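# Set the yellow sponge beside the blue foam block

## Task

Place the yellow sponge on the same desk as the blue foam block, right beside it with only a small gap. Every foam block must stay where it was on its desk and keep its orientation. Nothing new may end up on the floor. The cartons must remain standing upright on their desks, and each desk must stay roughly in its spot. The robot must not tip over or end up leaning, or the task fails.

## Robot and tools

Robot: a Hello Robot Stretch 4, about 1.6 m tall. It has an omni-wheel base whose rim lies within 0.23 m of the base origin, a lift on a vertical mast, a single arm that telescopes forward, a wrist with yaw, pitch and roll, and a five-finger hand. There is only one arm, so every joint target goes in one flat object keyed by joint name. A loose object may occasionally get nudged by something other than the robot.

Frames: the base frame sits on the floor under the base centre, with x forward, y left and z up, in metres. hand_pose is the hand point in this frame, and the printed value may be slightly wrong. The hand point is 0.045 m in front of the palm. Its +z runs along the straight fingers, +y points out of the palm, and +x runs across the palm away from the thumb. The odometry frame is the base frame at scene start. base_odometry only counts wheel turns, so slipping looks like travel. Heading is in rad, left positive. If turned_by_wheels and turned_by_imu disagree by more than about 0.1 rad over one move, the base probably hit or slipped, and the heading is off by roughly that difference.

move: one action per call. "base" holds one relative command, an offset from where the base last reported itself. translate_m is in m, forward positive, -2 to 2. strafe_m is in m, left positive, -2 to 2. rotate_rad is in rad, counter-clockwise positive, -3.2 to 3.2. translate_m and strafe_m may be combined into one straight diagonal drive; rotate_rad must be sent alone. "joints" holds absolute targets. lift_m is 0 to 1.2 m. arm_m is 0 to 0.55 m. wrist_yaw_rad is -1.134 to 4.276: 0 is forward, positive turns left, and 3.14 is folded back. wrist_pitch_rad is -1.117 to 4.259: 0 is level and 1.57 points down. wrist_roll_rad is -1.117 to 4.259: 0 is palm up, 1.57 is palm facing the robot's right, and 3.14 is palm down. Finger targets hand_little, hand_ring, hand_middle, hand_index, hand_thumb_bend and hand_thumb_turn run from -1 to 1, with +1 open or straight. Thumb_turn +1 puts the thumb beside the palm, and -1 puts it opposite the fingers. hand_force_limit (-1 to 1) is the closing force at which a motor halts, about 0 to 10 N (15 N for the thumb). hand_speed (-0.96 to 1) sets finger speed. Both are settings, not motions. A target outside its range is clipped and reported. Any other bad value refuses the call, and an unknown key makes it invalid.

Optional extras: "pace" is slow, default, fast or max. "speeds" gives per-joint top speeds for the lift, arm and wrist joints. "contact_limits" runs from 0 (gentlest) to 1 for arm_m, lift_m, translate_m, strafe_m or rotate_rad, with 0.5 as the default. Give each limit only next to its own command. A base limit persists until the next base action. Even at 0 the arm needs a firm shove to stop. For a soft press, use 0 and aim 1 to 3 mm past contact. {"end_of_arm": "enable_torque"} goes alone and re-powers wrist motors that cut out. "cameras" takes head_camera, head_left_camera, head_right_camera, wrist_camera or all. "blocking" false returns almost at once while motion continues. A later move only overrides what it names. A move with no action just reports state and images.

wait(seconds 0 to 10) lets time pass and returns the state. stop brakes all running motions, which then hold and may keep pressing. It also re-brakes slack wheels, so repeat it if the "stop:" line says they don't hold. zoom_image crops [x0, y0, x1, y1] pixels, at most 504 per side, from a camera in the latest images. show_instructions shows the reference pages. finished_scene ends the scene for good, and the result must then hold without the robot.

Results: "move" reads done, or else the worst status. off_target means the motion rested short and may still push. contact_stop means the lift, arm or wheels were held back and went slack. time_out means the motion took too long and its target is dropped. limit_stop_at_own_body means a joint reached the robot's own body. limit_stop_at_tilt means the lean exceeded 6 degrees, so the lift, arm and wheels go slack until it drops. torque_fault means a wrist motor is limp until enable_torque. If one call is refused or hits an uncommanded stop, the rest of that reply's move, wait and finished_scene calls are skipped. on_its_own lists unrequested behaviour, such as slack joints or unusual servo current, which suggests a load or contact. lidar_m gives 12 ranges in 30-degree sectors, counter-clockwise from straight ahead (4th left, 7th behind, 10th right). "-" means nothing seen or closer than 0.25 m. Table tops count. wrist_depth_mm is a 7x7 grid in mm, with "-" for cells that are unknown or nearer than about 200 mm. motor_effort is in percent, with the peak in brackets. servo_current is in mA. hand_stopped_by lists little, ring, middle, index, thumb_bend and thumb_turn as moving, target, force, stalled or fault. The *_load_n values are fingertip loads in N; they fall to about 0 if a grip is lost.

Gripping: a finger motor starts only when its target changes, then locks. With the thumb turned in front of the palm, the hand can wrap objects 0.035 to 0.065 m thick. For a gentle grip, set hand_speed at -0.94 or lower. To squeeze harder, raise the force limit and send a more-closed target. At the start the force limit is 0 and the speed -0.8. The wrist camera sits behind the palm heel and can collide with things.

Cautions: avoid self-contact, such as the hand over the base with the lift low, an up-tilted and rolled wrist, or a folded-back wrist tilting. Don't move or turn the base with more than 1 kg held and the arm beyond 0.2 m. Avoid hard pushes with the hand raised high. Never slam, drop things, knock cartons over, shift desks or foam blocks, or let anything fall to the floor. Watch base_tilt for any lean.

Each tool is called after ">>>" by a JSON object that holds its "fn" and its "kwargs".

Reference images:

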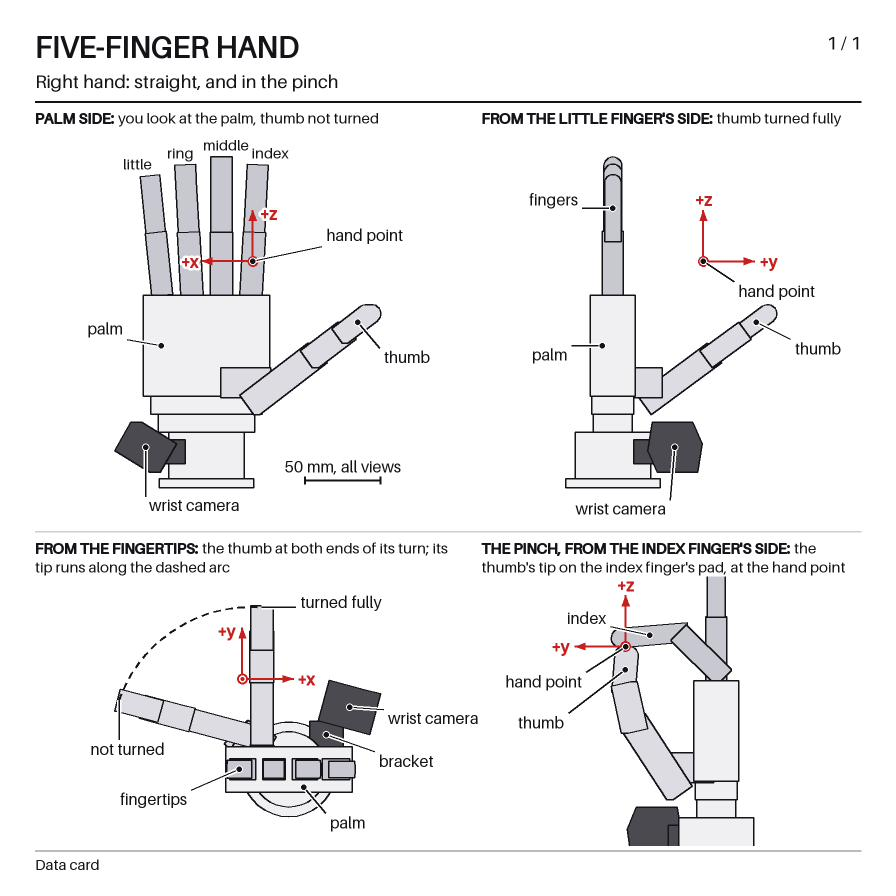

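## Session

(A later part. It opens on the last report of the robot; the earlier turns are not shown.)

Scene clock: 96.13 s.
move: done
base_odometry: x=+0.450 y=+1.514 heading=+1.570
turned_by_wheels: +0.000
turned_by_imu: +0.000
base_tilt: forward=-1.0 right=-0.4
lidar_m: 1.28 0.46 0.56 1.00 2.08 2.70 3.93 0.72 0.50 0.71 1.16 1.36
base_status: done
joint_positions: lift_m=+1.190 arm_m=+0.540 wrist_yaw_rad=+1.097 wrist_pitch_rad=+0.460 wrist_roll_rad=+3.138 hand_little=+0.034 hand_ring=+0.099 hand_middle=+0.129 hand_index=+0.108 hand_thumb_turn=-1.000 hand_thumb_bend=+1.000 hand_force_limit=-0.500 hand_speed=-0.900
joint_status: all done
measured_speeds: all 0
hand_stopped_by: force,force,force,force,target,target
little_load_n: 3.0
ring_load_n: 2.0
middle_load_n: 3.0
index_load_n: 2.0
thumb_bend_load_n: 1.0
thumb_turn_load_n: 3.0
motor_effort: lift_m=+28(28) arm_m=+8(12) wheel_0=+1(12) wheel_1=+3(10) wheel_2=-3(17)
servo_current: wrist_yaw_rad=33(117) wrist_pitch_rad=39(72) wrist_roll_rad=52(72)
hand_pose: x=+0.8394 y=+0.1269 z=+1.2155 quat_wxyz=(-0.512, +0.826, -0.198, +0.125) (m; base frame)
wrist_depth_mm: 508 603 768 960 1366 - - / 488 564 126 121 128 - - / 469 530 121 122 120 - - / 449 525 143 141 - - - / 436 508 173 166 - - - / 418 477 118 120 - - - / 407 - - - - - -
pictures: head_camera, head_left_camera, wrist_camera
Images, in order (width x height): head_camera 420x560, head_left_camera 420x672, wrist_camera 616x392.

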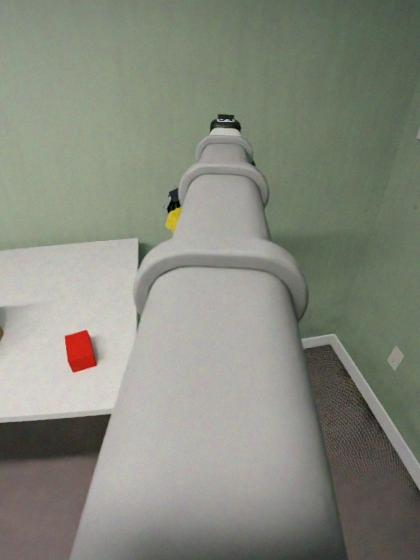

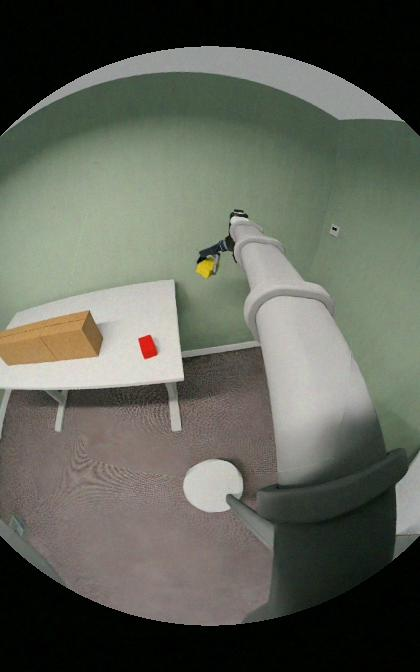

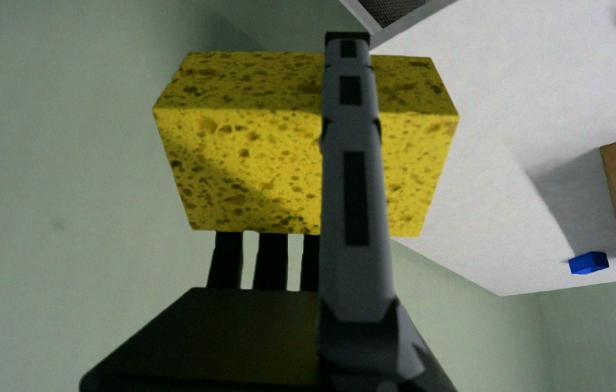

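>>> {"fn": "move", "kwargs": {"joints": {"arm_m": 0.02, "wrist_yaw_rad": 0.0}, "base": {"translate_m": -0.15}}}

>>> {"fn": "move", "kwargs": {"base": {"strafe_m": 1.4}, "joints": {"lift_m": 0.85}, "cameras": ["all"]}}

Scene clock: 99.83 s.
move: done
base_odometry: x=+0.450 y=+1.364 heading=+1.570
turned_by_wheels: +0.000
turned_by_imu: +0.002
base_tilt: forward=-1.0 right=-0.5
lidar_m: 0.91 0.59 0.72 1.34 1.99 2.68 3.78 0.80 0.46 0.44 1.18 1.40
base_status: done
joint_positions: lift_m=+1.190 arm_m=+0.020 wrist_yaw_rad=+0.002 wrist_pitch_rad=+0.460 wrist_roll_rad=+3.138 hand_little=+0.034 hand_ring=+0.099 hand_middle=+0.129 hand_index=+0.108 hand_thumb_turn=-1.000 hand_thumb_bend=+1.000 hand_force_limit=-0.500 hand_speed=-0.900
joint_status: all done
measured_speeds: all 0
hand_stopped_by: force,force,force,force,target,target
little_load_n: 3.0
ring_load_n: 2.0
middle_load_n: 3.0
index_load_n: 2.5
thumb_bend_load_n: 1.0
thumb_turn_load_n: 3.0
motor_effort: lift_m=+28(28) arm_m=-8(14) wheel_0=-3(11) wheel_1=-1(11) wheel_2=+2(15)
servo_current: wrist_yaw_rad=26(137) wrist_pitch_rad=59(65) wrist_roll_rad=65(65)
hand_pose: x=+0.3631 y=-0.0564 z=+1.2155 quat_wxyz=(-0.373, +0.602, -0.599, +0.373) (m; base frame)
wrist_depth_mm: - 1499 1537 1464 1464 1366 1397 / - 1576 126 120 128 - - / - - 121 122 120 - - / - - 142 141 - - - / - 1499 159 165 - - 1078 / - 1397 117 120 - 1078 1025 / - - - - - - 976
pictures: none

Scene clock: 105.83 s.
move: done
base_odometry: x=-0.950 y=+1.365 heading=+1.569
turned_by_wheels: +0.000
turned_by_imu: -0.175
base_tilt: forward=-2.5 right=+0.1
lidar_m: 0.31 0.30 0.33 1.31 1.23 1.08 1.83 2.88 2.22 1.76 0.84 0.44
base_status: done
joint_positions: lift_m=+0.850 arm_m=+0.020 wrist_yaw_rad=-0.014 wrist_pitch_rad=+0.469 wrist_roll_rad=+3.137 hand_little=+0.034 hand_ring=+0.099 hand_middle=+0.129 hand_index=+0.108 hand_thumb_turn=-1.000 hand_thumb_bend=+1.000 hand_force_limit=-0.500 hand_speed=-0.900
joint_status: all done
measured_speeds: all 0
hand_stopped_by: force,force,force,force,target,target
little_load_n: 3.0
ring_load_n: 2.0
middle_load_n: 3.0
index_load_n: 2.0
thumb_bend_load_n: 1.0
thumb_turn_load_n: 3.0
motor_effort: lift_m=+24(25) arm_m=+5(8) wheel_0=-1(18) wheel_1=+10(16) wheel_2=-13(19)
servo_current: wrist_yaw_rad=72(85) wrist_pitch_rad=111(111) wrist_roll_rad=65(72)
hand_pose: x=+0.3602 y=-0.0592 z=+0.8742 quat_wxyz=(-0.367, +0.600, -0.606, +0.373) (m; base frame)
wrist_depth_mm: 1118 1078 1060 1060 1042 1042 1008 / 1281 1205 126 120 128 1078 991 / 1618 1464 121 121 120 976 931 / - - 142 141 - 931 866 / 1983 - 159 165 - 866 820 / - - 117 120 - 820 759 / - - - - - 124 -
pictures: head_camera, head_left_camera, head_right_camera, wrist_camera
Images, in order (width x height): head_camera 420x560, head_left_camera 420x672, head_right_camera 420x672, wrist_camera 616x392.

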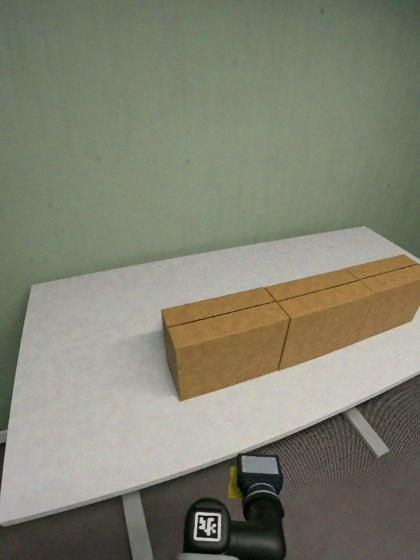

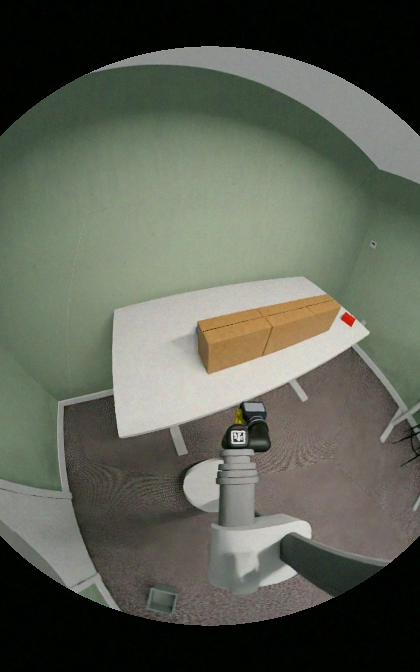

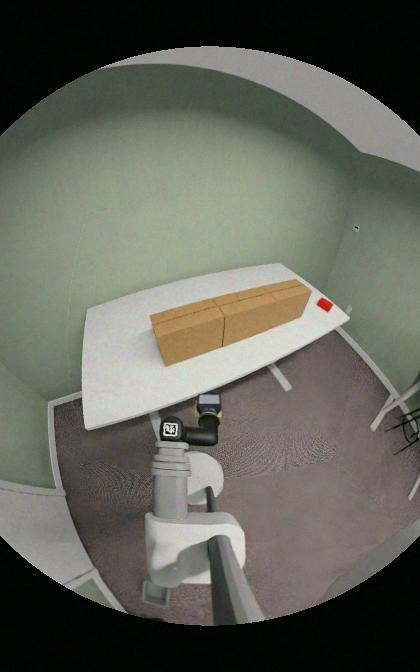

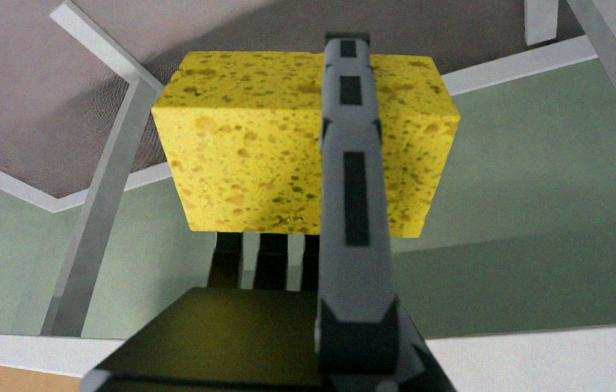

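>>> {"fn": "move", "kwargs": {"base": {"translate_m": -0.2}, "pace": "slow", "cameras": ["all"]}}

Scene clock: 109.63 s.
move: done
base_odometry: x=-0.950 y=+1.165 heading=+1.569
turned_by_wheels: +0.000
turned_by_imu: -0.014
base_tilt: forward=-1.2 right=-0.5
lidar_m: 0.47 0.45 0.48 1.22 1.16 0.92 0.89 2.75 2.34 1.81 1.30 0.60
base_status: done
joint_positions: lift_m=+0.850 arm_m=+0.020 wrist_yaw_rad=-0.003 wrist_pitch_rad=+0.461 wrist_roll_rad=+3.138 hand_little=+0.034 hand_ring=+0.099 hand_middle=+0.129 hand_index=+0.108 hand_thumb_turn=-1.000 hand_thumb_bend=+1.000 hand_force_limit=-0.500 hand_speed=-0.900
joint_status: not commanded
measured_speeds: all 0
hand_stopped_by: force,force,force,force,target,target
little_load_n: 3.0
ring_load_n: 2.0
middle_load_n: 3.0
index_load_n: 2.0
thumb_bend_load_n: 1.0
thumb_turn_load_n: 3.0
motor_effort: lift_m=+23(25) arm_m=+5(5) wheel_0=-4(12) wheel_1=-3(10) wheel_2=+6(12)
servo_current: wrist_yaw_rad=33(78) wrist_pitch_rad=59(111) wrist_roll_rad=39(65)
hand_pose: x=+0.3621 y=-0.0573 z=+0.8755 quat_wxyz=(-0.371, +0.601, -0.601, +0.374) (m; base frame)
wrist_depth_mm: 1138 1098 1078 1098 1060 1078 - / 1366 1281 126 121 128 1182 - / 1708 1537 121 122 120 1098 1078 / - - 142 141 - 1078 991 / - - 159 165 - 991 946 / - - 118 120 - 917 891 / - - - - - - -
pictures: head_camera, head_left_camera, head_right_camera, wrist_camera
Images, in order (width x height): head_camera 420x560, head_left_camera 420x672, head_right_camera 420x672, wrist_camera 616x392.

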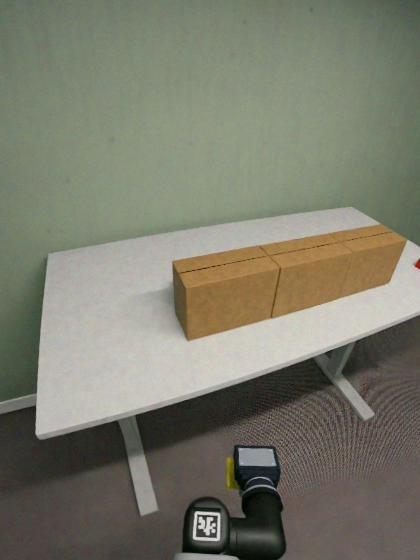

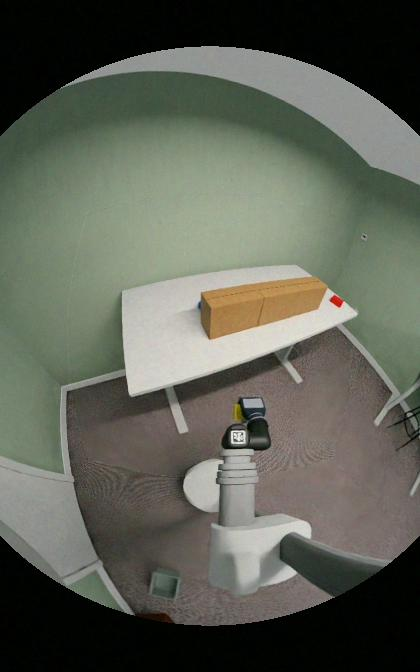

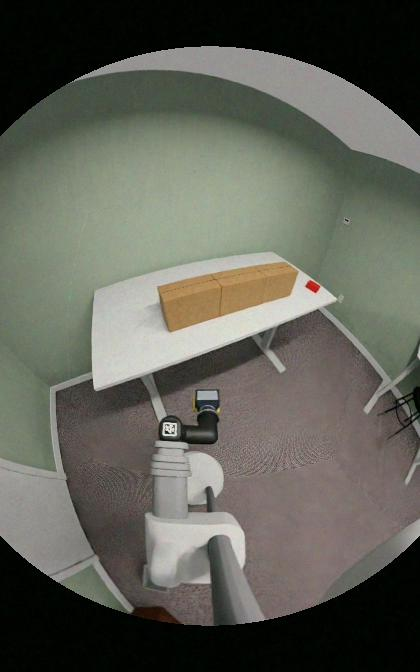

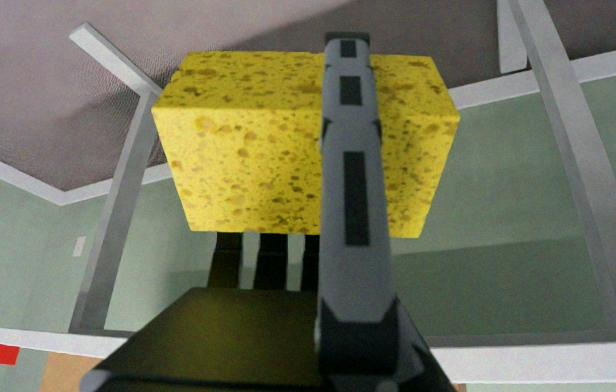

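>>> {"fn": "zoom_image", "kwargs": {"camera": "head_left_camera", "region": [110, 250, 260, 400]}}

>>> {"fn": "zoom_image", "kwargs": {"camera": "head_camera", "region": [30, 200, 230, 450]}}

Scaled by 3.360 from the camera's 420x672 image, which has a finer 600x960 frame.

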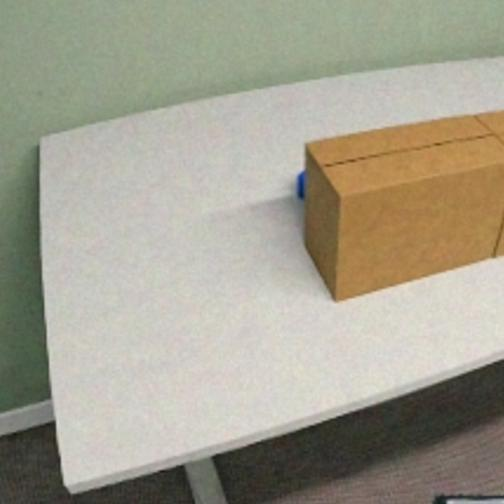

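Scaled by 2.016 from the camera's 420x560 image, which has a finer 1200x1600 frame.

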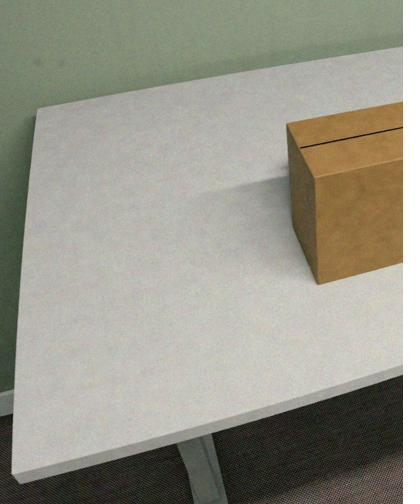

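>>> {"fn": "move", "kwargs": {"base": {"translate_m": -0.12}, "joints": {"lift_m": 1.19, "wrist_pitch_rad": 0.8}}}

>>> {"fn": "move", "kwargs": {"base": {"rotate_rad": 0.39}, "cameras": ["all"]}}

Scene clock: 113.00 s.
move: done
base_odometry: x=-0.950 y=+1.045 heading=+1.569
turned_by_wheels: +0.000
turned_by_imu: +0.001
base_tilt: forward=-1.2 right=-0.5
lidar_m: 0.58 0.55 1.45 1.12 1.14 0.77 0.82 2.62 2.39 1.84 1.85 0.28
base_status: done
joint_positions: lift_m=+1.190 arm_m=+0.020 wrist_yaw_rad=-0.002 wrist_pitch_rad=+0.799 wrist_roll_rad=+3.138 hand_little=+0.034 hand_ring=+0.099 hand_middle=+0.129 hand_index=+0.108 hand_thumb_turn=-1.000 hand_thumb_bend=+1.000 hand_force_limit=-0.500 hand_speed=-0.900
joint_status: all done
measured_speeds: all 0
hand_stopped_by: force,force,force,force,target,target
little_load_n: 3.0
ring_load_n: 2.0
middle_load_n: 3.0
index_load_n: 2.0
thumb_bend_load_n: 1.0
thumb_turn_load_n: 3.0
motor_effort: lift_m=+28(34) arm_m=+5(5) wheel_0=-4(12) wheel_1=-2(9) wheel_2=+4(15)
servo_current: wrist_yaw_rad=46(59) wrist_pitch_rad=33(65) wrist_roll_rad=33(72)
hand_pose: x=+0.3019 y=-0.0570 z=+1.1670 quat_wxyz=(-0.265, +0.656, -0.655, +0.267) (m; base frame)
wrist_depth_mm: 1281 1255 1229 1229 1182 1205 1205 / 1430 1366 126 120 128 1281 1336 / 1618 1537 121 122 120 1430 1430 / 1921 1808 142 141 - - - / - - 172 165 - - - / - - 117 121 - - - / - - - - - - -
pictures: none

Scene clock: 114.50 s.
move: done
base_odometry: x=-0.950 y=+1.045 heading=+1.959
turned_by_wheels: +0.389
turned_by_imu: +0.388
base_tilt: forward=-1.2 right=-0.5
lidar_m: 0.56 1.40 1.19 1.11 0.79 1.41 3.48 2.83 1.92 1.85 0.86 0.59
base_status: done
joint_positions: lift_m=+1.190 arm_m=+0.020 wrist_yaw_rad=-0.002 wrist_pitch_rad=+0.799 wrist_roll_rad=+3.138 hand_little=+0.034 hand_ring=+0.099 hand_middle=+0.129 hand_index=+0.108 hand_thumb_turn=-1.000 hand_thumb_bend=+1.000 hand_force_limit=-0.500 hand_speed=-0.900
joint_status: not commanded
measured_speeds: translate_m=+0.000 strafe_m=+0.000 rotate_rad=+0.001 lift_m=+0.000 arm_m=+0.000 wrist_yaw_rad=+0.000 wrist_pitch_rad=+0.000 wrist_roll_rad=+0.000
hand_stopped_by: force,force,force,force,target,target
little_load_n: 3.0
ring_load_n: 2.0
middle_load_n: 3.5
index_load_n: 2.5
thumb_bend_load_n: 1.0
thumb_turn_load_n: 3.0
motor_effort: lift_m=+28(28) arm_m=+5(5) wheel_0=-3(9) wheel_1=-2(9) wheel_2=-3(7)
servo_current: wrist_yaw_rad=46(52) wrist_pitch_rad=26(46) wrist_roll_rad=46(65)
hand_pose: x=+0.3019 y=-0.0570 z=+1.1670 quat_wxyz=(-0.265, +0.656, -0.654, +0.267) (m; base frame)
wrist_depth_mm: 1255 1255 1229 1229 1205 1205 1182 / 1464 1366 126 121 128 1308 1336 / 1618 1576 121 122 120 1464 1499 / - - 142 141 - - 1618 / - - 159 165 - - - / 580 580 118 120 - - - / 521 - - - - - 1098
pictures: head_camera, head_left_camera, head_right_camera, wrist_camera
Images, in order (width x height): head_camera 420x560, head_left_camera 420x672, head_right_camera 420x672, wrist_camera 616x392.

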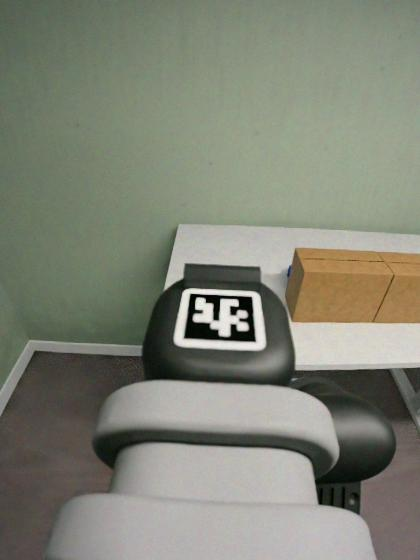

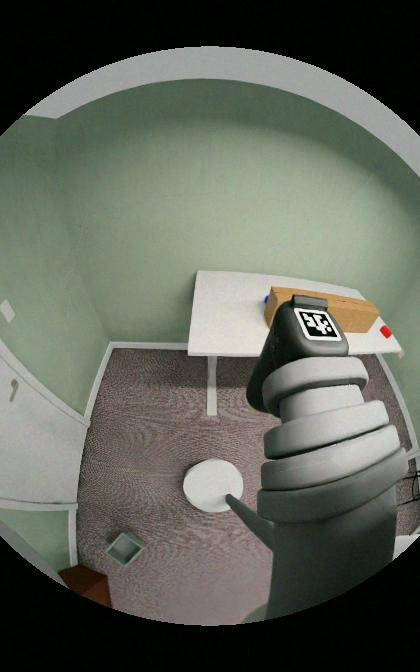

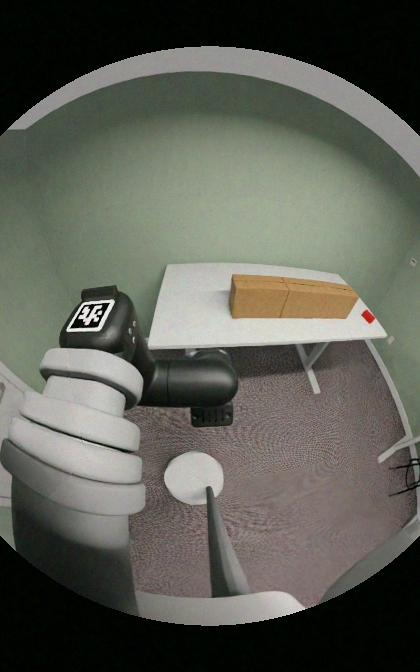

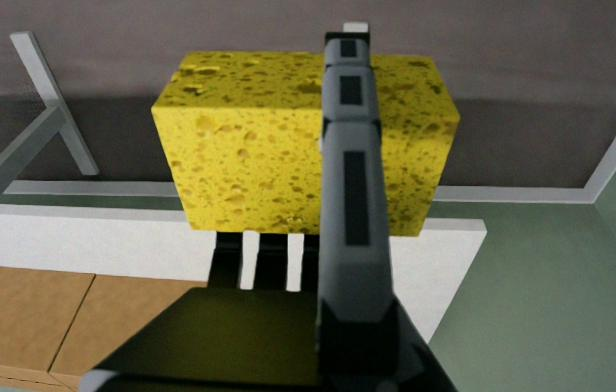

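>>> {"fn": "move", "kwargs": {"base": {"translate_m": 0.2, "strafe_m": -0.12}, "joints": {"arm_m": 0.3}, "cameras": ["wrist_camera", "head_camera"]}}

Scene clock: 116.80 s.
move: done
base_odometry: x=-0.915 y=+1.276 heading=+1.959
turned_by_wheels: +0.000
turned_by_imu: +0.000
base_tilt: forward=-1.0 right=-0.4
lidar_m: 0.37 0.38 1.36 1.23 1.31 1.03 3.70 2.57 1.78 1.77 0.56 0.38
base_status: done
joint_positions: lift_m=+1.190 arm_m=+0.300 wrist_yaw_rad=-0.002 wrist_pitch_rad=+0.799 wrist_roll_rad=+3.138 hand_little=+0.034 hand_ring=+0.099 hand_middle=+0.129 hand_index=+0.108 hand_thumb_turn=-1.000 hand_thumb_bend=+1.000 hand_force_limit=-0.500 hand_speed=-0.900
joint_status: all done
measured_speeds: all 0
hand_stopped_by: force,force,force,force,target,target
little_load_n: 3.0
ring_load_n: 1.5
middle_load_n: 3.0
index_load_n: 2.0
thumb_bend_load_n: 1.0
thumb_turn_load_n: 3.0
motor_effort: lift_m=+28(28) arm_m=+8(13) wheel_0=+3(17) wheel_1=-1(7) wheel_2=-2(15)
servo_current: wrist_yaw_rad=39(65) wrist_pitch_rad=26(46) wrist_roll_rad=46(72)
hand_pose: x=+0.5816 y=-0.0570 z=+1.1670 quat_wxyz=(-0.265, +0.656, -0.654, +0.267) (m; base frame)
wrist_depth_mm: 183 169 172 171 - - - / 165 163 126 121 128 - - / 189 186 121 122 120 - - / 221 217 143 141 - - - / - - 163 165 - - - / 768 741 118 120 - - 750 / 699 - - - - - 668
pictures: head_camera, wrist_camera
Images, in order (width x height): head_camera 420x560, wrist_camera 616x392.

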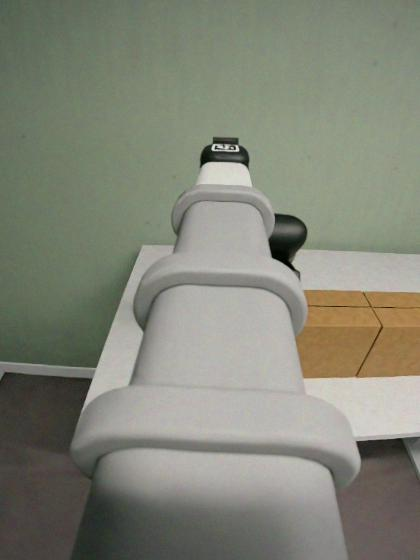

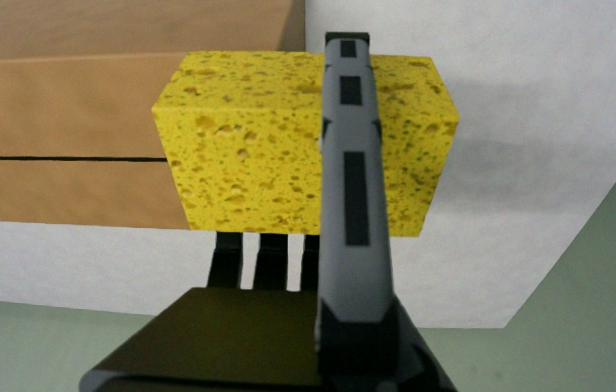

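>>> {"fn": "move", "kwargs": {"joints": {"lift_m": 1.2}}}

>>> {"fn": "move", "kwargs": {"joints": {"arm_m": 0.1}}}

>>> {"fn": "move", "kwargs": {"base": {"strafe_m": 0.2}}}

>>> {"fn": "move", "kwargs": {"joints": {"arm_m": 0.3}, "cameras": ["wrist_camera", "head_camera"]}}

Scene clock: 118.13 s.
move: done
base_odometry: x=-0.915 y=+1.276 heading=+1.959
turned_by_wheels: +0.000
turned_by_imu: +0.000
base_tilt: forward=-1.0 right=-0.5
lidar_m: 0.36 0.38 1.36 1.22 1.10 1.02 3.69 2.56 1.81 1.75 0.55 0.40
base_status: not commanded
joint_positions: lift_m=+1.200 arm_m=+0.300 wrist_yaw_rad=-0.002 wrist_pitch_rad=+0.799 wrist_roll_rad=+3.138 hand_little=+0.034 hand_ring=+0.099 hand_middle=+0.129 hand_index=+0.108 hand_thumb_turn=-1.000 hand_thumb_bend=+1.000 hand_force_limit=-0.500 hand_speed=-0.900
joint_status: all done
measured_speeds: all 0
hand_stopped_by: force,force,force,force,target,target
little_load_n: 3.0
ring_load_n: 1.5
middle_load_n: 3.0
index_load_n: 2.5
thumb_bend_load_n: 1.0
thumb_turn_load_n: 3.5
motor_effort: lift_m=+27(30) arm_m=+8(8) wheel_0=+4(4) wheel_1=-1(1) wheel_2=-2(2)
servo_current: wrist_yaw_rad=39(46) wrist_pitch_rad=20(46) wrist_roll_rad=52(52)
hand_pose: x=+0.5816 y=-0.0570 z=+1.1770 quat_wxyz=(-0.265, +0.656, -0.654, +0.267) (m; base frame)
wrist_depth_mm: 176 170 173 172 - - - / 176 172 126 120 127 - - / 202 200 121 122 120 - - / 234 229 143 141 - - - / - - 158 165 - - 831 / 759 759 118 121 - - 750 / 699 - - - - - 676
pictures: none

Scene clock: 119.83 s.
move: done
base_odometry: x=-0.915 y=+1.276 heading=+1.959
turned_by_wheels: +0.000
turned_by_imu: +0.001
base_tilt: forward=-1.1 right=-0.4
lidar_m: 0.36 0.38 1.36 1.23 1.10 1.02 3.68 2.56 1.81 1.77 0.56 0.35
base_status: not commanded
joint_positions: lift_m=+1.200 arm_m=+0.100 wrist_yaw_rad=-0.002 wrist_pitch_rad=+0.799 wrist_roll_rad=+3.138 hand_little=+0.034 hand_ring=+0.099 hand_middle=+0.129 hand_index=+0.108 hand_thumb_turn=-1.000 hand_thumb_bend=+1.000 hand_force_limit=-0.500 hand_speed=-0.900
joint_status: all done
measured_speeds: all 0
hand_stopped_by: force,force,force,force,target,target
little_load_n: 3.0
ring_load_n: 2.0
middle_load_n: 3.5
index_load_n: 2.0
thumb_bend_load_n: 1.0
thumb_turn_load_n: 3.0
motor_effort: lift_m=+28(28) arm_m=-8(12) wheel_0=+3(4) wheel_1=-1(1) wheel_2=-2(2)
servo_current: wrist_yaw_rad=33(52) wrist_pitch_rad=20(52) wrist_roll_rad=33(72)
hand_pose: x=+0.3825 y=-0.0570 z=+1.1770 quat_wxyz=(-0.265, +0.656, -0.654, +0.267) (m; base frame)
wrist_depth_mm: - 1229 - 1229 - - - / - - 126 120 128 - - / - 131 121 122 120 - - / 402 399 143 141 - - - / 342 340 172 165 - - - / 359 334 118 121 - - 931 / 931 - - - - - 854
pictures: none

Scene clock: 121.77 s.
move: done
base_odometry: x=-1.100 y=+1.200 heading=+1.959
turned_by_wheels: +0.000
turned_by_imu: +0.001
base_tilt: forward=-1.3 right=-0.6
lidar_m: 0.36 1.18 1.15 1.03 1.10 0.90 3.64 3.05 2.01 1.96 0.54 0.38
base_status: done
joint_positions: lift_m=+1.200 arm_m=+0.100 wrist_yaw_rad=-0.002 wrist_pitch_rad=+0.799 wrist_roll_rad=+3.138 hand_little=+0.034 hand_ring=+0.099 hand_middle=+0.129 hand_index=+0.108 hand_thumb_turn=-1.000 hand_thumb_bend=+1.000 hand_force_limit=-0.500 hand_speed=-0.900
joint_status: not commanded
measured_speeds: all 0
hand_stopped_by: force,force,force,force,target,target
little_load_n: 3.0
ring_load_n: 2.0
middle_load_n: 3.0
index_load_n: 2.5
thumb_bend_load_n: 1.0
thumb_turn_load_n: 3.0
motor_effort: lift_m=+28(29) arm_m=-8(8) wheel_0=-1(20) wheel_1=+1(15) wheel_2=+1(4)
servo_current: wrist_yaw_rad=39(52) wrist_pitch_rad=46(46) wrist_roll_rad=13(59)
hand_pose: x=+0.3824 y=-0.0570 z=+1.1770 quat_wxyz=(-0.265, +0.656, -0.654, +0.267) (m; base frame)
wrist_depth_mm: - - - - - - 1182 / - - 126 120 128 1336 1336 / - 427 121 122 120 - 1430 / 389 410 143 141 - - - / 330 399 159 165 - 1078 1042 / 353 373 117 121 - 946 931 / 931 - - - - - 831
pictures: none

Scene clock: 123.47 s.
move: done
base_odometry: x=-1.100 y=+1.200 heading=+1.959
turned_by_wheels: +0.000
turned_by_imu: +0.001
base_tilt: forward=-1.0 right=-0.7
lidar_m: 0.37 1.19 1.16 1.02 1.11 0.89 3.64 3.04 2.00 1.97 0.56 0.38
base_status: not commanded
joint_positions: lift_m=+1.200 arm_m=+0.300 wrist_yaw_rad=-0.002 wrist_pitch_rad=+0.799 wrist_roll_rad=+3.138 hand_little=+0.034 hand_ring=+0.099 hand_middle=+0.129 hand_index=+0.108 hand_thumb_turn=-1.000 hand_thumb_bend=+1.000 hand_force_limit=-0.500 hand_speed=-0.900
joint_status: all done
measured_speeds: all 0
hand_stopped_by: force,force,force,force,target,target
little_load_n: 3.0
ring_load_n: 2.0
middle_load_n: 3.0
index_load_n: 2.5
thumb_bend_load_n: 1.0
thumb_turn_load_n: 3.0
motor_effort: lift_m=+28(28) arm_m=+8(12) wheel_0=-1(2) wheel_1=+1(1) wheel_2=+1(2)
servo_current: wrist_yaw_rad=39(52) wrist_pitch_rad=39(46) wrist_roll_rad=26(59)
hand_pose: x=+0.5816 y=-0.0570 z=+1.1770 quat_wxyz=(-0.265, +0.656, -0.654, +0.267) (m; base frame)
wrist_depth_mm: 273 - - - - - 1182 / 276 329 126 121 128 - 1308 / 279 413 121 122 120 1098 1138 / 407 - 142 141 - 991 991 / - - 159 165 - 854 854 / 741 750 117 120 - 750 732 / 691 - - - - - 668
pictures: head_camera, wrist_camera
Images, in order (width x height): head_camera 420x560, wrist_camera 616x392.

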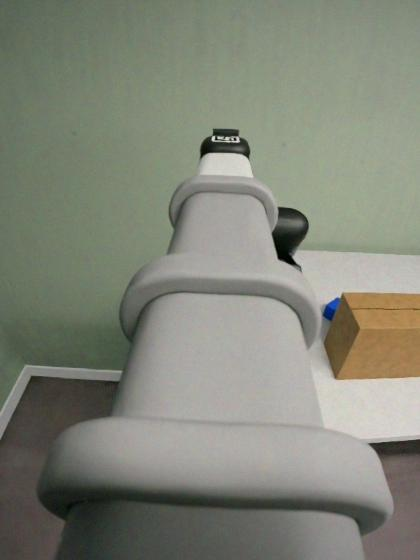

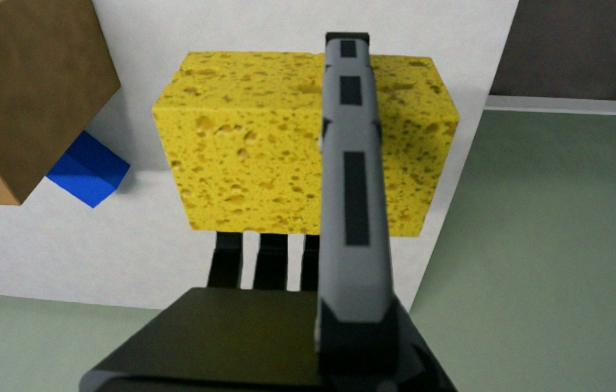

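>>> {"fn": "zoom_image", "kwargs": {"camera": "wrist_camera", "region": [0, 60, 180, 240]}}

>>> {"fn": "zoom_image", "kwargs": {"camera": "head_camera", "region": [270, 230, 420, 460]}}

Scaled by 2.800.

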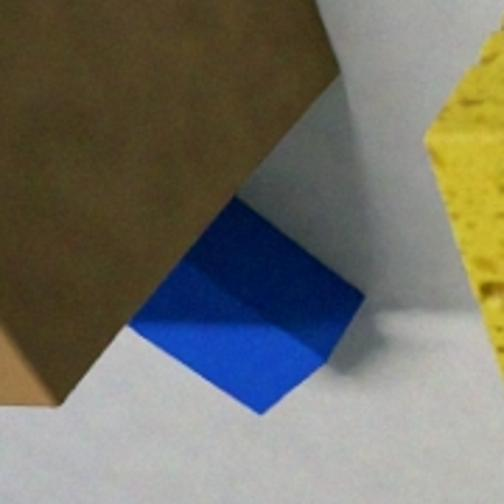

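Scaled by 2.191 from the camera's 420x560 image, which has a finer 1200x1600 frame.

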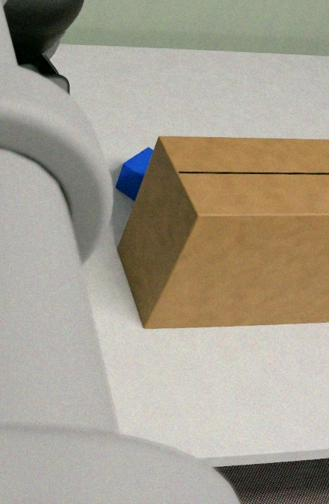

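>>> {"fn": "move", "kwargs": {"joints": {"arm_m": 0.05}}}

>>> {"fn": "move", "kwargs": {"base": {"strafe_m": 0.408}}}

>>> {"fn": "move", "kwargs": {"base": {"translate_m": 0.42}}}

>>> {"fn": "move", "kwargs": {"base": {"rotate_rad": -0.934}, "cameras": ["all"]}}

Scene clock: 128.70 s.
move: done
base_odometry: x=-1.100 y=+1.200 heading=+1.959
turned_by_wheels: +0.000
turned_by_imu: +0.001
base_tilt: forward=-1.2 right=-0.5
lidar_m: 0.35 1.20 1.14 1.03 1.09 0.88 3.62 3.04 2.01 1.94 0.56 0.39
base_status: not commanded
joint_positions: lift_m=+1.200 arm_m=+0.050 wrist_yaw_rad=-0.002 wrist_pitch_rad=+0.799 wrist_roll_rad=+3.138 hand_little=+0.034 hand_ring=+0.099 hand_middle=+0.129 hand_index=+0.108 hand_thumb_turn=-1.000 hand_thumb_bend=+1.000 hand_force_limit=-0.500 hand_speed=-0.900
joint_status: all done
measured_speeds: all 0
hand_stopped_by: force,force,force,force,target,target
little_load_n: 3.0
ring_load_n: 2.0
middle_load_n: 3.0
index_load_n: 2.5
thumb_bend_load_n: 1.0
thumb_turn_load_n: 3.0
motor_effort: lift_m=+28(29) arm_m=-8(11) wheel_0=-1(1) wheel_1=+1(1) wheel_2=+2(2)
servo_current: wrist_yaw_rad=33(52) wrist_pitch_rad=26(46) wrist_roll_rad=26(65)
hand_pose: x=+0.3325 y=-0.0570 z=+1.1770 quat_wxyz=(-0.265, +0.656, -0.654, +0.267) (m; base frame)
wrist_depth_mm: 1281 1281 1255 1255 1182 1182 1205 / 1366 1366 126 121 128 1336 1308 / - - 121 122 120 - 1464 / 452 459 143 141 - - - / 397 421 163 165 - 1098 1060 / 366 384 118 121 - 991 976 / 960 - - - - - 891
pictures: none

Scene clock: 131.37 s.
move: done
base_odometry: x=-1.477 y=+1.046 heading=+1.959
turned_by_wheels: +0.000
turned_by_imu: +0.001
base_tilt: forward=-1.1 right=-0.3
lidar_m: 1.13 1.05 0.72 0.62 0.69 0.90 0.79 3.07 2.42 1.60 0.55 0.50
base_status: done
joint_positions: lift_m=+1.200 arm_m=+0.050 wrist_yaw_rad=-0.002 wrist_pitch_rad=+0.799 wrist_roll_rad=+3.138 hand_little=+0.034 hand_ring=+0.099 hand_middle=+0.129 hand_index=+0.108 hand_thumb_turn=-1.000 hand_thumb_bend=+1.000 hand_force_limit=-0.500 hand_speed=-0.900
joint_status: not commanded
measured_speeds: all 0
hand_stopped_by: force,force,force,force,target,target
little_load_n: 3.0
ring_load_n: 2.0
middle_load_n: 3.0
index_load_n: 2.5
thumb_bend_load_n: 1.0
thumb_turn_load_n: 3.5
motor_effort: lift_m=+28(28) arm_m=-8(8) wheel_0=-4(19) wheel_1=+4(18) wheel_2=+2(4)
servo_current: wrist_yaw_rad=39(59) wrist_pitch_rad=26(46) wrist_roll_rad=33(59)
hand_pose: x=+0.3325 y=-0.0570 z=+1.1770 quat_wxyz=(-0.265, +0.656, -0.654, +0.267) (m; base frame)
wrist_depth_mm: 1281 1255 1255 1229 1205 1205 1160 / - 1366 126 121 128 1281 1160 / - 452 121 122 120 - 1160 / - - 143 141 - - 1098 / - - 165 165 - 1098 1098 / - - 118 120 - 976 1008 / 917 - - - - - 904
pictures: none

Scene clock: 134.27 s.
move: done
base_odometry: x=-1.636 y=+1.434 heading=+1.959
turned_by_wheels: +0.000
turned_by_imu: -0.002
base_tilt: forward=-1.1 right=-0.5
lidar_m: 0.71 0.75 0.73 0.71 0.71 0.94 1.18 3.56 2.47 0.31 0.30 0.46
base_status: done
joint_positions: lift_m=+1.200 arm_m=+0.050 wrist_yaw_rad=-0.002 wrist_pitch_rad=+0.799 wrist_roll_rad=+3.138 hand_little=+0.034 hand_ring=+0.099 hand_middle=+0.129 hand_index=+0.108 hand_thumb_turn=-1.000 hand_thumb_bend=+1.000 hand_force_limit=-0.500 hand_speed=-0.900
joint_status: not commanded
measured_speeds: all 0
hand_stopped_by: force,force,force,force,target,target
little_load_n: 3.0
ring_load_n: 1.5
middle_load_n: 3.0
index_load_n: 2.5
thumb_bend_load_n: 1.0
thumb_turn_load_n: 3.0
motor_effort: lift_m=+28(28) arm_m=-8(8) wheel_0=+2(12) wheel_1=+1(9) wheel_2=-3(16)
servo_current: wrist_yaw_rad=39(52) wrist_pitch_rad=20(46) wrist_roll_rad=39(72)
hand_pose: x=+0.3324 y=-0.0570 z=+1.1770 quat_wxyz=(-0.265, +0.656, -0.654, +0.267) (m; base frame)
wrist_depth_mm: - 1255 1229 1229 1229 1182 1182 / - - 126 121 128 1060 1060 / - - 121 122 120 831 866 / - - 143 141 - 723 732 / 634 640 172 165 - 627 627 / 580 574 118 120 - 564 544 / 517 - - - - - 496
pictures: none

Scene clock: 136.47 s.
move: done
base_odometry: x=-1.636 y=+1.434 heading=+1.026
turned_by_wheels: -0.933
turned_by_imu: -0.928
base_tilt: forward=-1.2 right=-0.5
lidar_m: 0.33 0.51 0.71 0.76 0.73 0.70 0.74 1.08 1.17 2.98 2.45 0.31
base_status: done
joint_positions: lift_m=+1.200 arm_m=+0.050 wrist_yaw_rad=-0.002 wrist_pitch_rad=+0.799 wrist_roll_rad=+3.138 hand_little=+0.034 hand_ring=+0.099 hand_middle=+0.129 hand_index=+0.108 hand_thumb_turn=-1.000 hand_thumb_bend=+1.000 hand_force_limit=-0.500 hand_speed=-0.900
joint_status: not commanded
measured_speeds: all 0
hand_stopped_by: force,force,force,force,target,target
little_load_n: 3.0
ring_load_n: 2.0
middle_load_n: 3.5
index_load_n: 2.0
thumb_bend_load_n: 1.0
thumb_turn_load_n: 3.0
motor_effort: lift_m=+28(29) arm_m=-8(8) wheel_0=+3(9) wheel_1=+3(9) wheel_2=+2(7)
servo_current: wrist_yaw_rad=26(52) wrist_pitch_rad=39(52) wrist_roll_rad=20(65)
hand_pose: x=+0.3324 y=-0.0570 z=+1.1770 quat_wxyz=(-0.265, +0.656, -0.654, +0.267) (m; base frame)
wrist_depth_mm: 1255 - - - 1182 1160 917 / 1464 - 126 121 128 960 842 / 1618 - 121 122 120 842 778 / 1921 - 143 141 - - - / - 521 172 165 - - - / - 469 118 120 - - 615 / - - - - - - 585
pictures: head_camera, head_left_camera, head_right_camera, wrist_camera
Images, in order (width x height): head_camera 420x560, head_left_camera 420x672, head_right_camera 420x672, wrist_camera 616x392.

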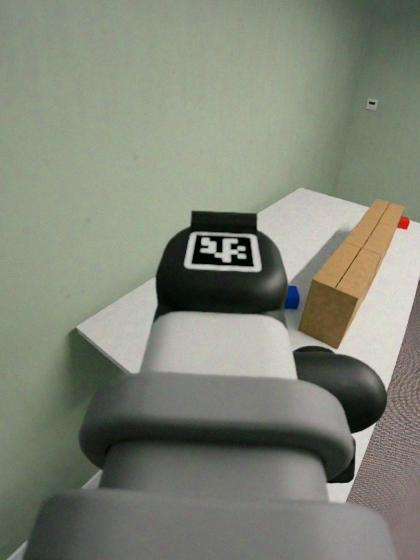

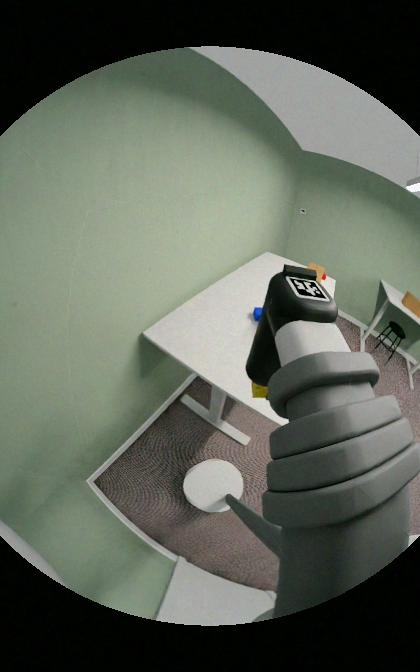

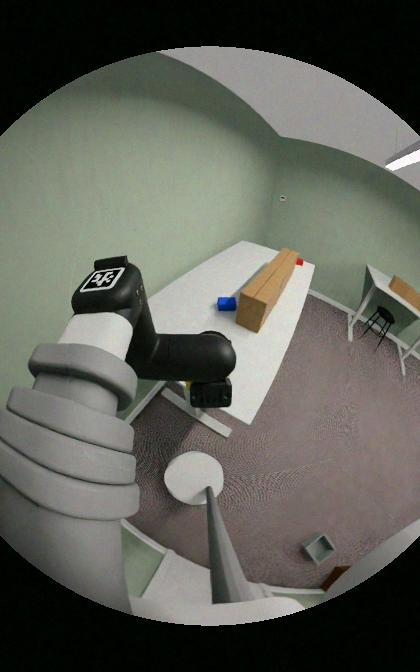

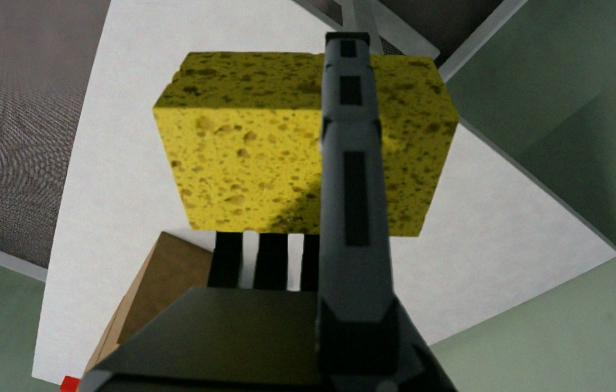

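>>> {"fn": "move", "kwargs": {"joints": {"arm_m": 0.42}, "cameras": ["wrist_camera", "head_right_camera"]}}

>>> {"fn": "zoom_image", "kwargs": {"camera": "wrist_camera", "region": [0, 60, 240, 260]}}

Scene clock: 138.83 s.
move: done
base_odometry: x=-1.636 y=+1.434 heading=+1.025
turned_by_wheels: +0.000
turned_by_imu: +0.001
base_tilt: forward=-1.1 right=-0.6
lidar_m: 0.34 0.51 0.73 0.78 0.73 0.69 0.72 1.09 1.16 2.98 2.43 0.31
base_status: not commanded
joint_positions: lift_m=+1.200 arm_m=+0.420 wrist_yaw_rad=-0.002 wrist_pitch_rad=+0.799 wrist_roll_rad=+3.138 hand_little=+0.034 hand_ring=+0.099 hand_middle=+0.129 hand_index=+0.108 hand_thumb_turn=-1.000 hand_thumb_bend=+1.000 hand_force_limit=-0.500 hand_speed=-0.900
joint_status: all done
measured_speeds: all 0
hand_stopped_by: force,force,force,force,target,target
little_load_n: 3.0
ring_load_n: 2.0
middle_load_n: 3.0
index_load_n: 2.0
thumb_bend_load_n: 1.0
thumb_turn_load_n: 3.5
motor_effort: lift_m=+28(28) arm_m=+8(13) wheel_0=+2(3) wheel_1=+3(3) wheel_2=+2(3)
servo_current: wrist_yaw_rad=39(59) wrist_pitch_rad=39(65) wrist_roll_rad=46(59)
hand_pose: x=+0.7016 y=-0.0570 z=+1.1770 quat_wxyz=(-0.265, +0.656, -0.654, +0.267) (m; base frame)
wrist_depth_mm: 233 277 - - - - - / 209 265 126 121 128 - - / 217 306 121 122 120 - - / 296 - 143 141 - - - / 415 - 158 165 - 521 455 / - - 118 120 - 469 427 / - - - - - - 402
pictures: head_right_camera, wrist_camera
Images, in order (width x height): head_right_camera 420x672, wrist_camera 616x392.

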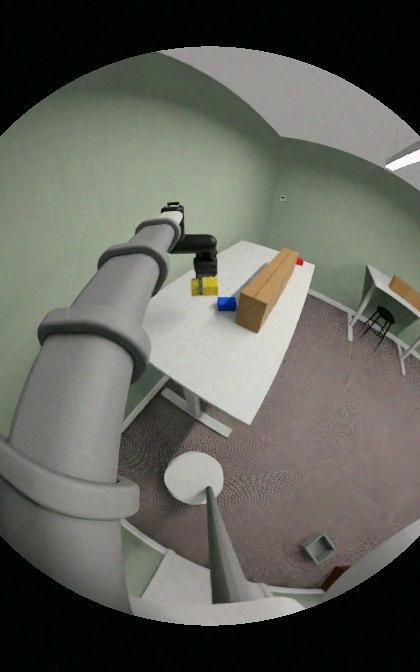

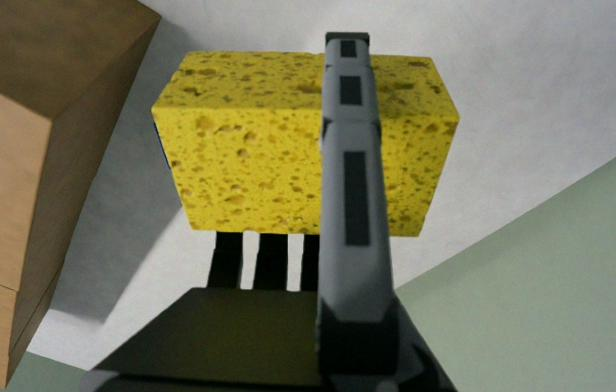

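Scaled by 2.100.

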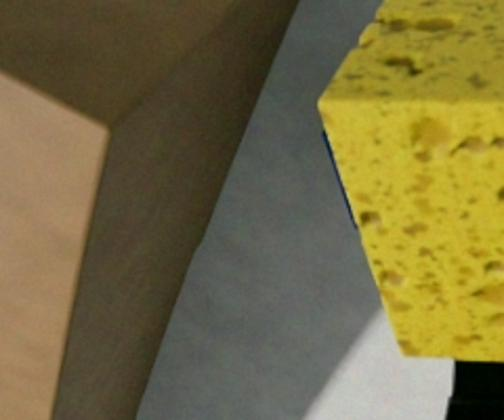

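>>> {"fn": "move", "kwargs": {"base": {"strafe_m": 0.12}, "cameras": ["wrist_camera", "head_right_camera"]}}

>>> {"fn": "zoom_image", "kwargs": {"camera": "wrist_camera", "region": [0, 40, 220, 240]}}

Scene clock: 140.80 s.
move: done
base_odometry: x=-1.739 y=+1.496 heading=+1.026
turned_by_wheels: +0.000
turned_by_imu: +0.001
base_tilt: forward=-1.2 right=-0.4
lidar_m: 0.41 0.60 0.61 0.68 0.65 0.64 0.68 0.99 1.31 3.08 0.39 0.37
base_status: done
joint_positions: lift_m=+1.200 arm_m=+0.420 wrist_yaw_rad=-0.002 wrist_pitch_rad=+0.799 wrist_roll_rad=+3.138 hand_little=+0.034 hand_ring=+0.099 hand_middle=+0.129 hand_index=+0.108 hand_thumb_turn=-1.000 hand_thumb_bend=+1.000 hand_force_limit=-0.500 hand_speed=-0.900
joint_status: not commanded
measured_speeds: all 0
hand_stopped_by: force,force,force,force,target,target
little_load_n: 3.0
ring_load_n: 2.0
middle_load_n: 3.0
index_load_n: 2.5
thumb_bend_load_n: 1.0
thumb_turn_load_n: 3.0
motor_effort: lift_m=+27(28) arm_m=+8(8) wheel_0=-4(15) wheel_1=+5(17) wheel_2=+0(3)
servo_current: wrist_yaw_rad=39(52) wrist_pitch_rad=39(59) wrist_roll_rad=52(59)
hand_pose: x=+0.7016 y=-0.0570 z=+1.1770 quat_wxyz=(-0.265, +0.656, -0.654, +0.267) (m; base frame)
wrist_depth_mm: - - - - - - - / 377 370 126 121 128 - - / 373 368 121 121 120 - 413 / - - 143 141 - 455 389 / - - 159 165 - 415 362 / - - 118 120 - 379 340 / - - - - - - 322
pictures: head_right_camera, wrist_camera
Images, in order (width x height): head_right_camera 420x672, wrist_camera 616x392.

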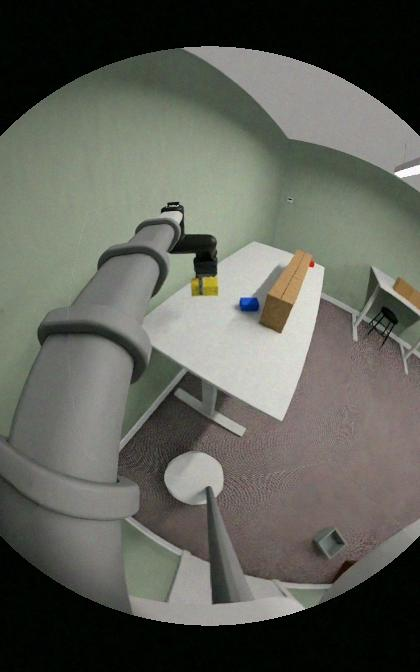

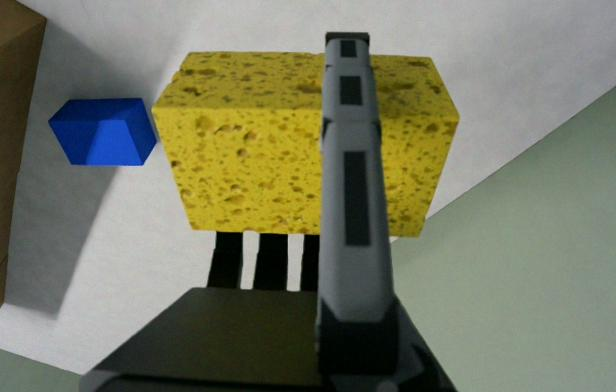

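Scaled by 2.291.

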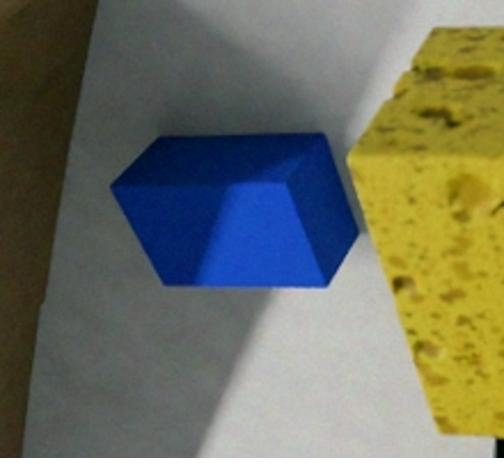

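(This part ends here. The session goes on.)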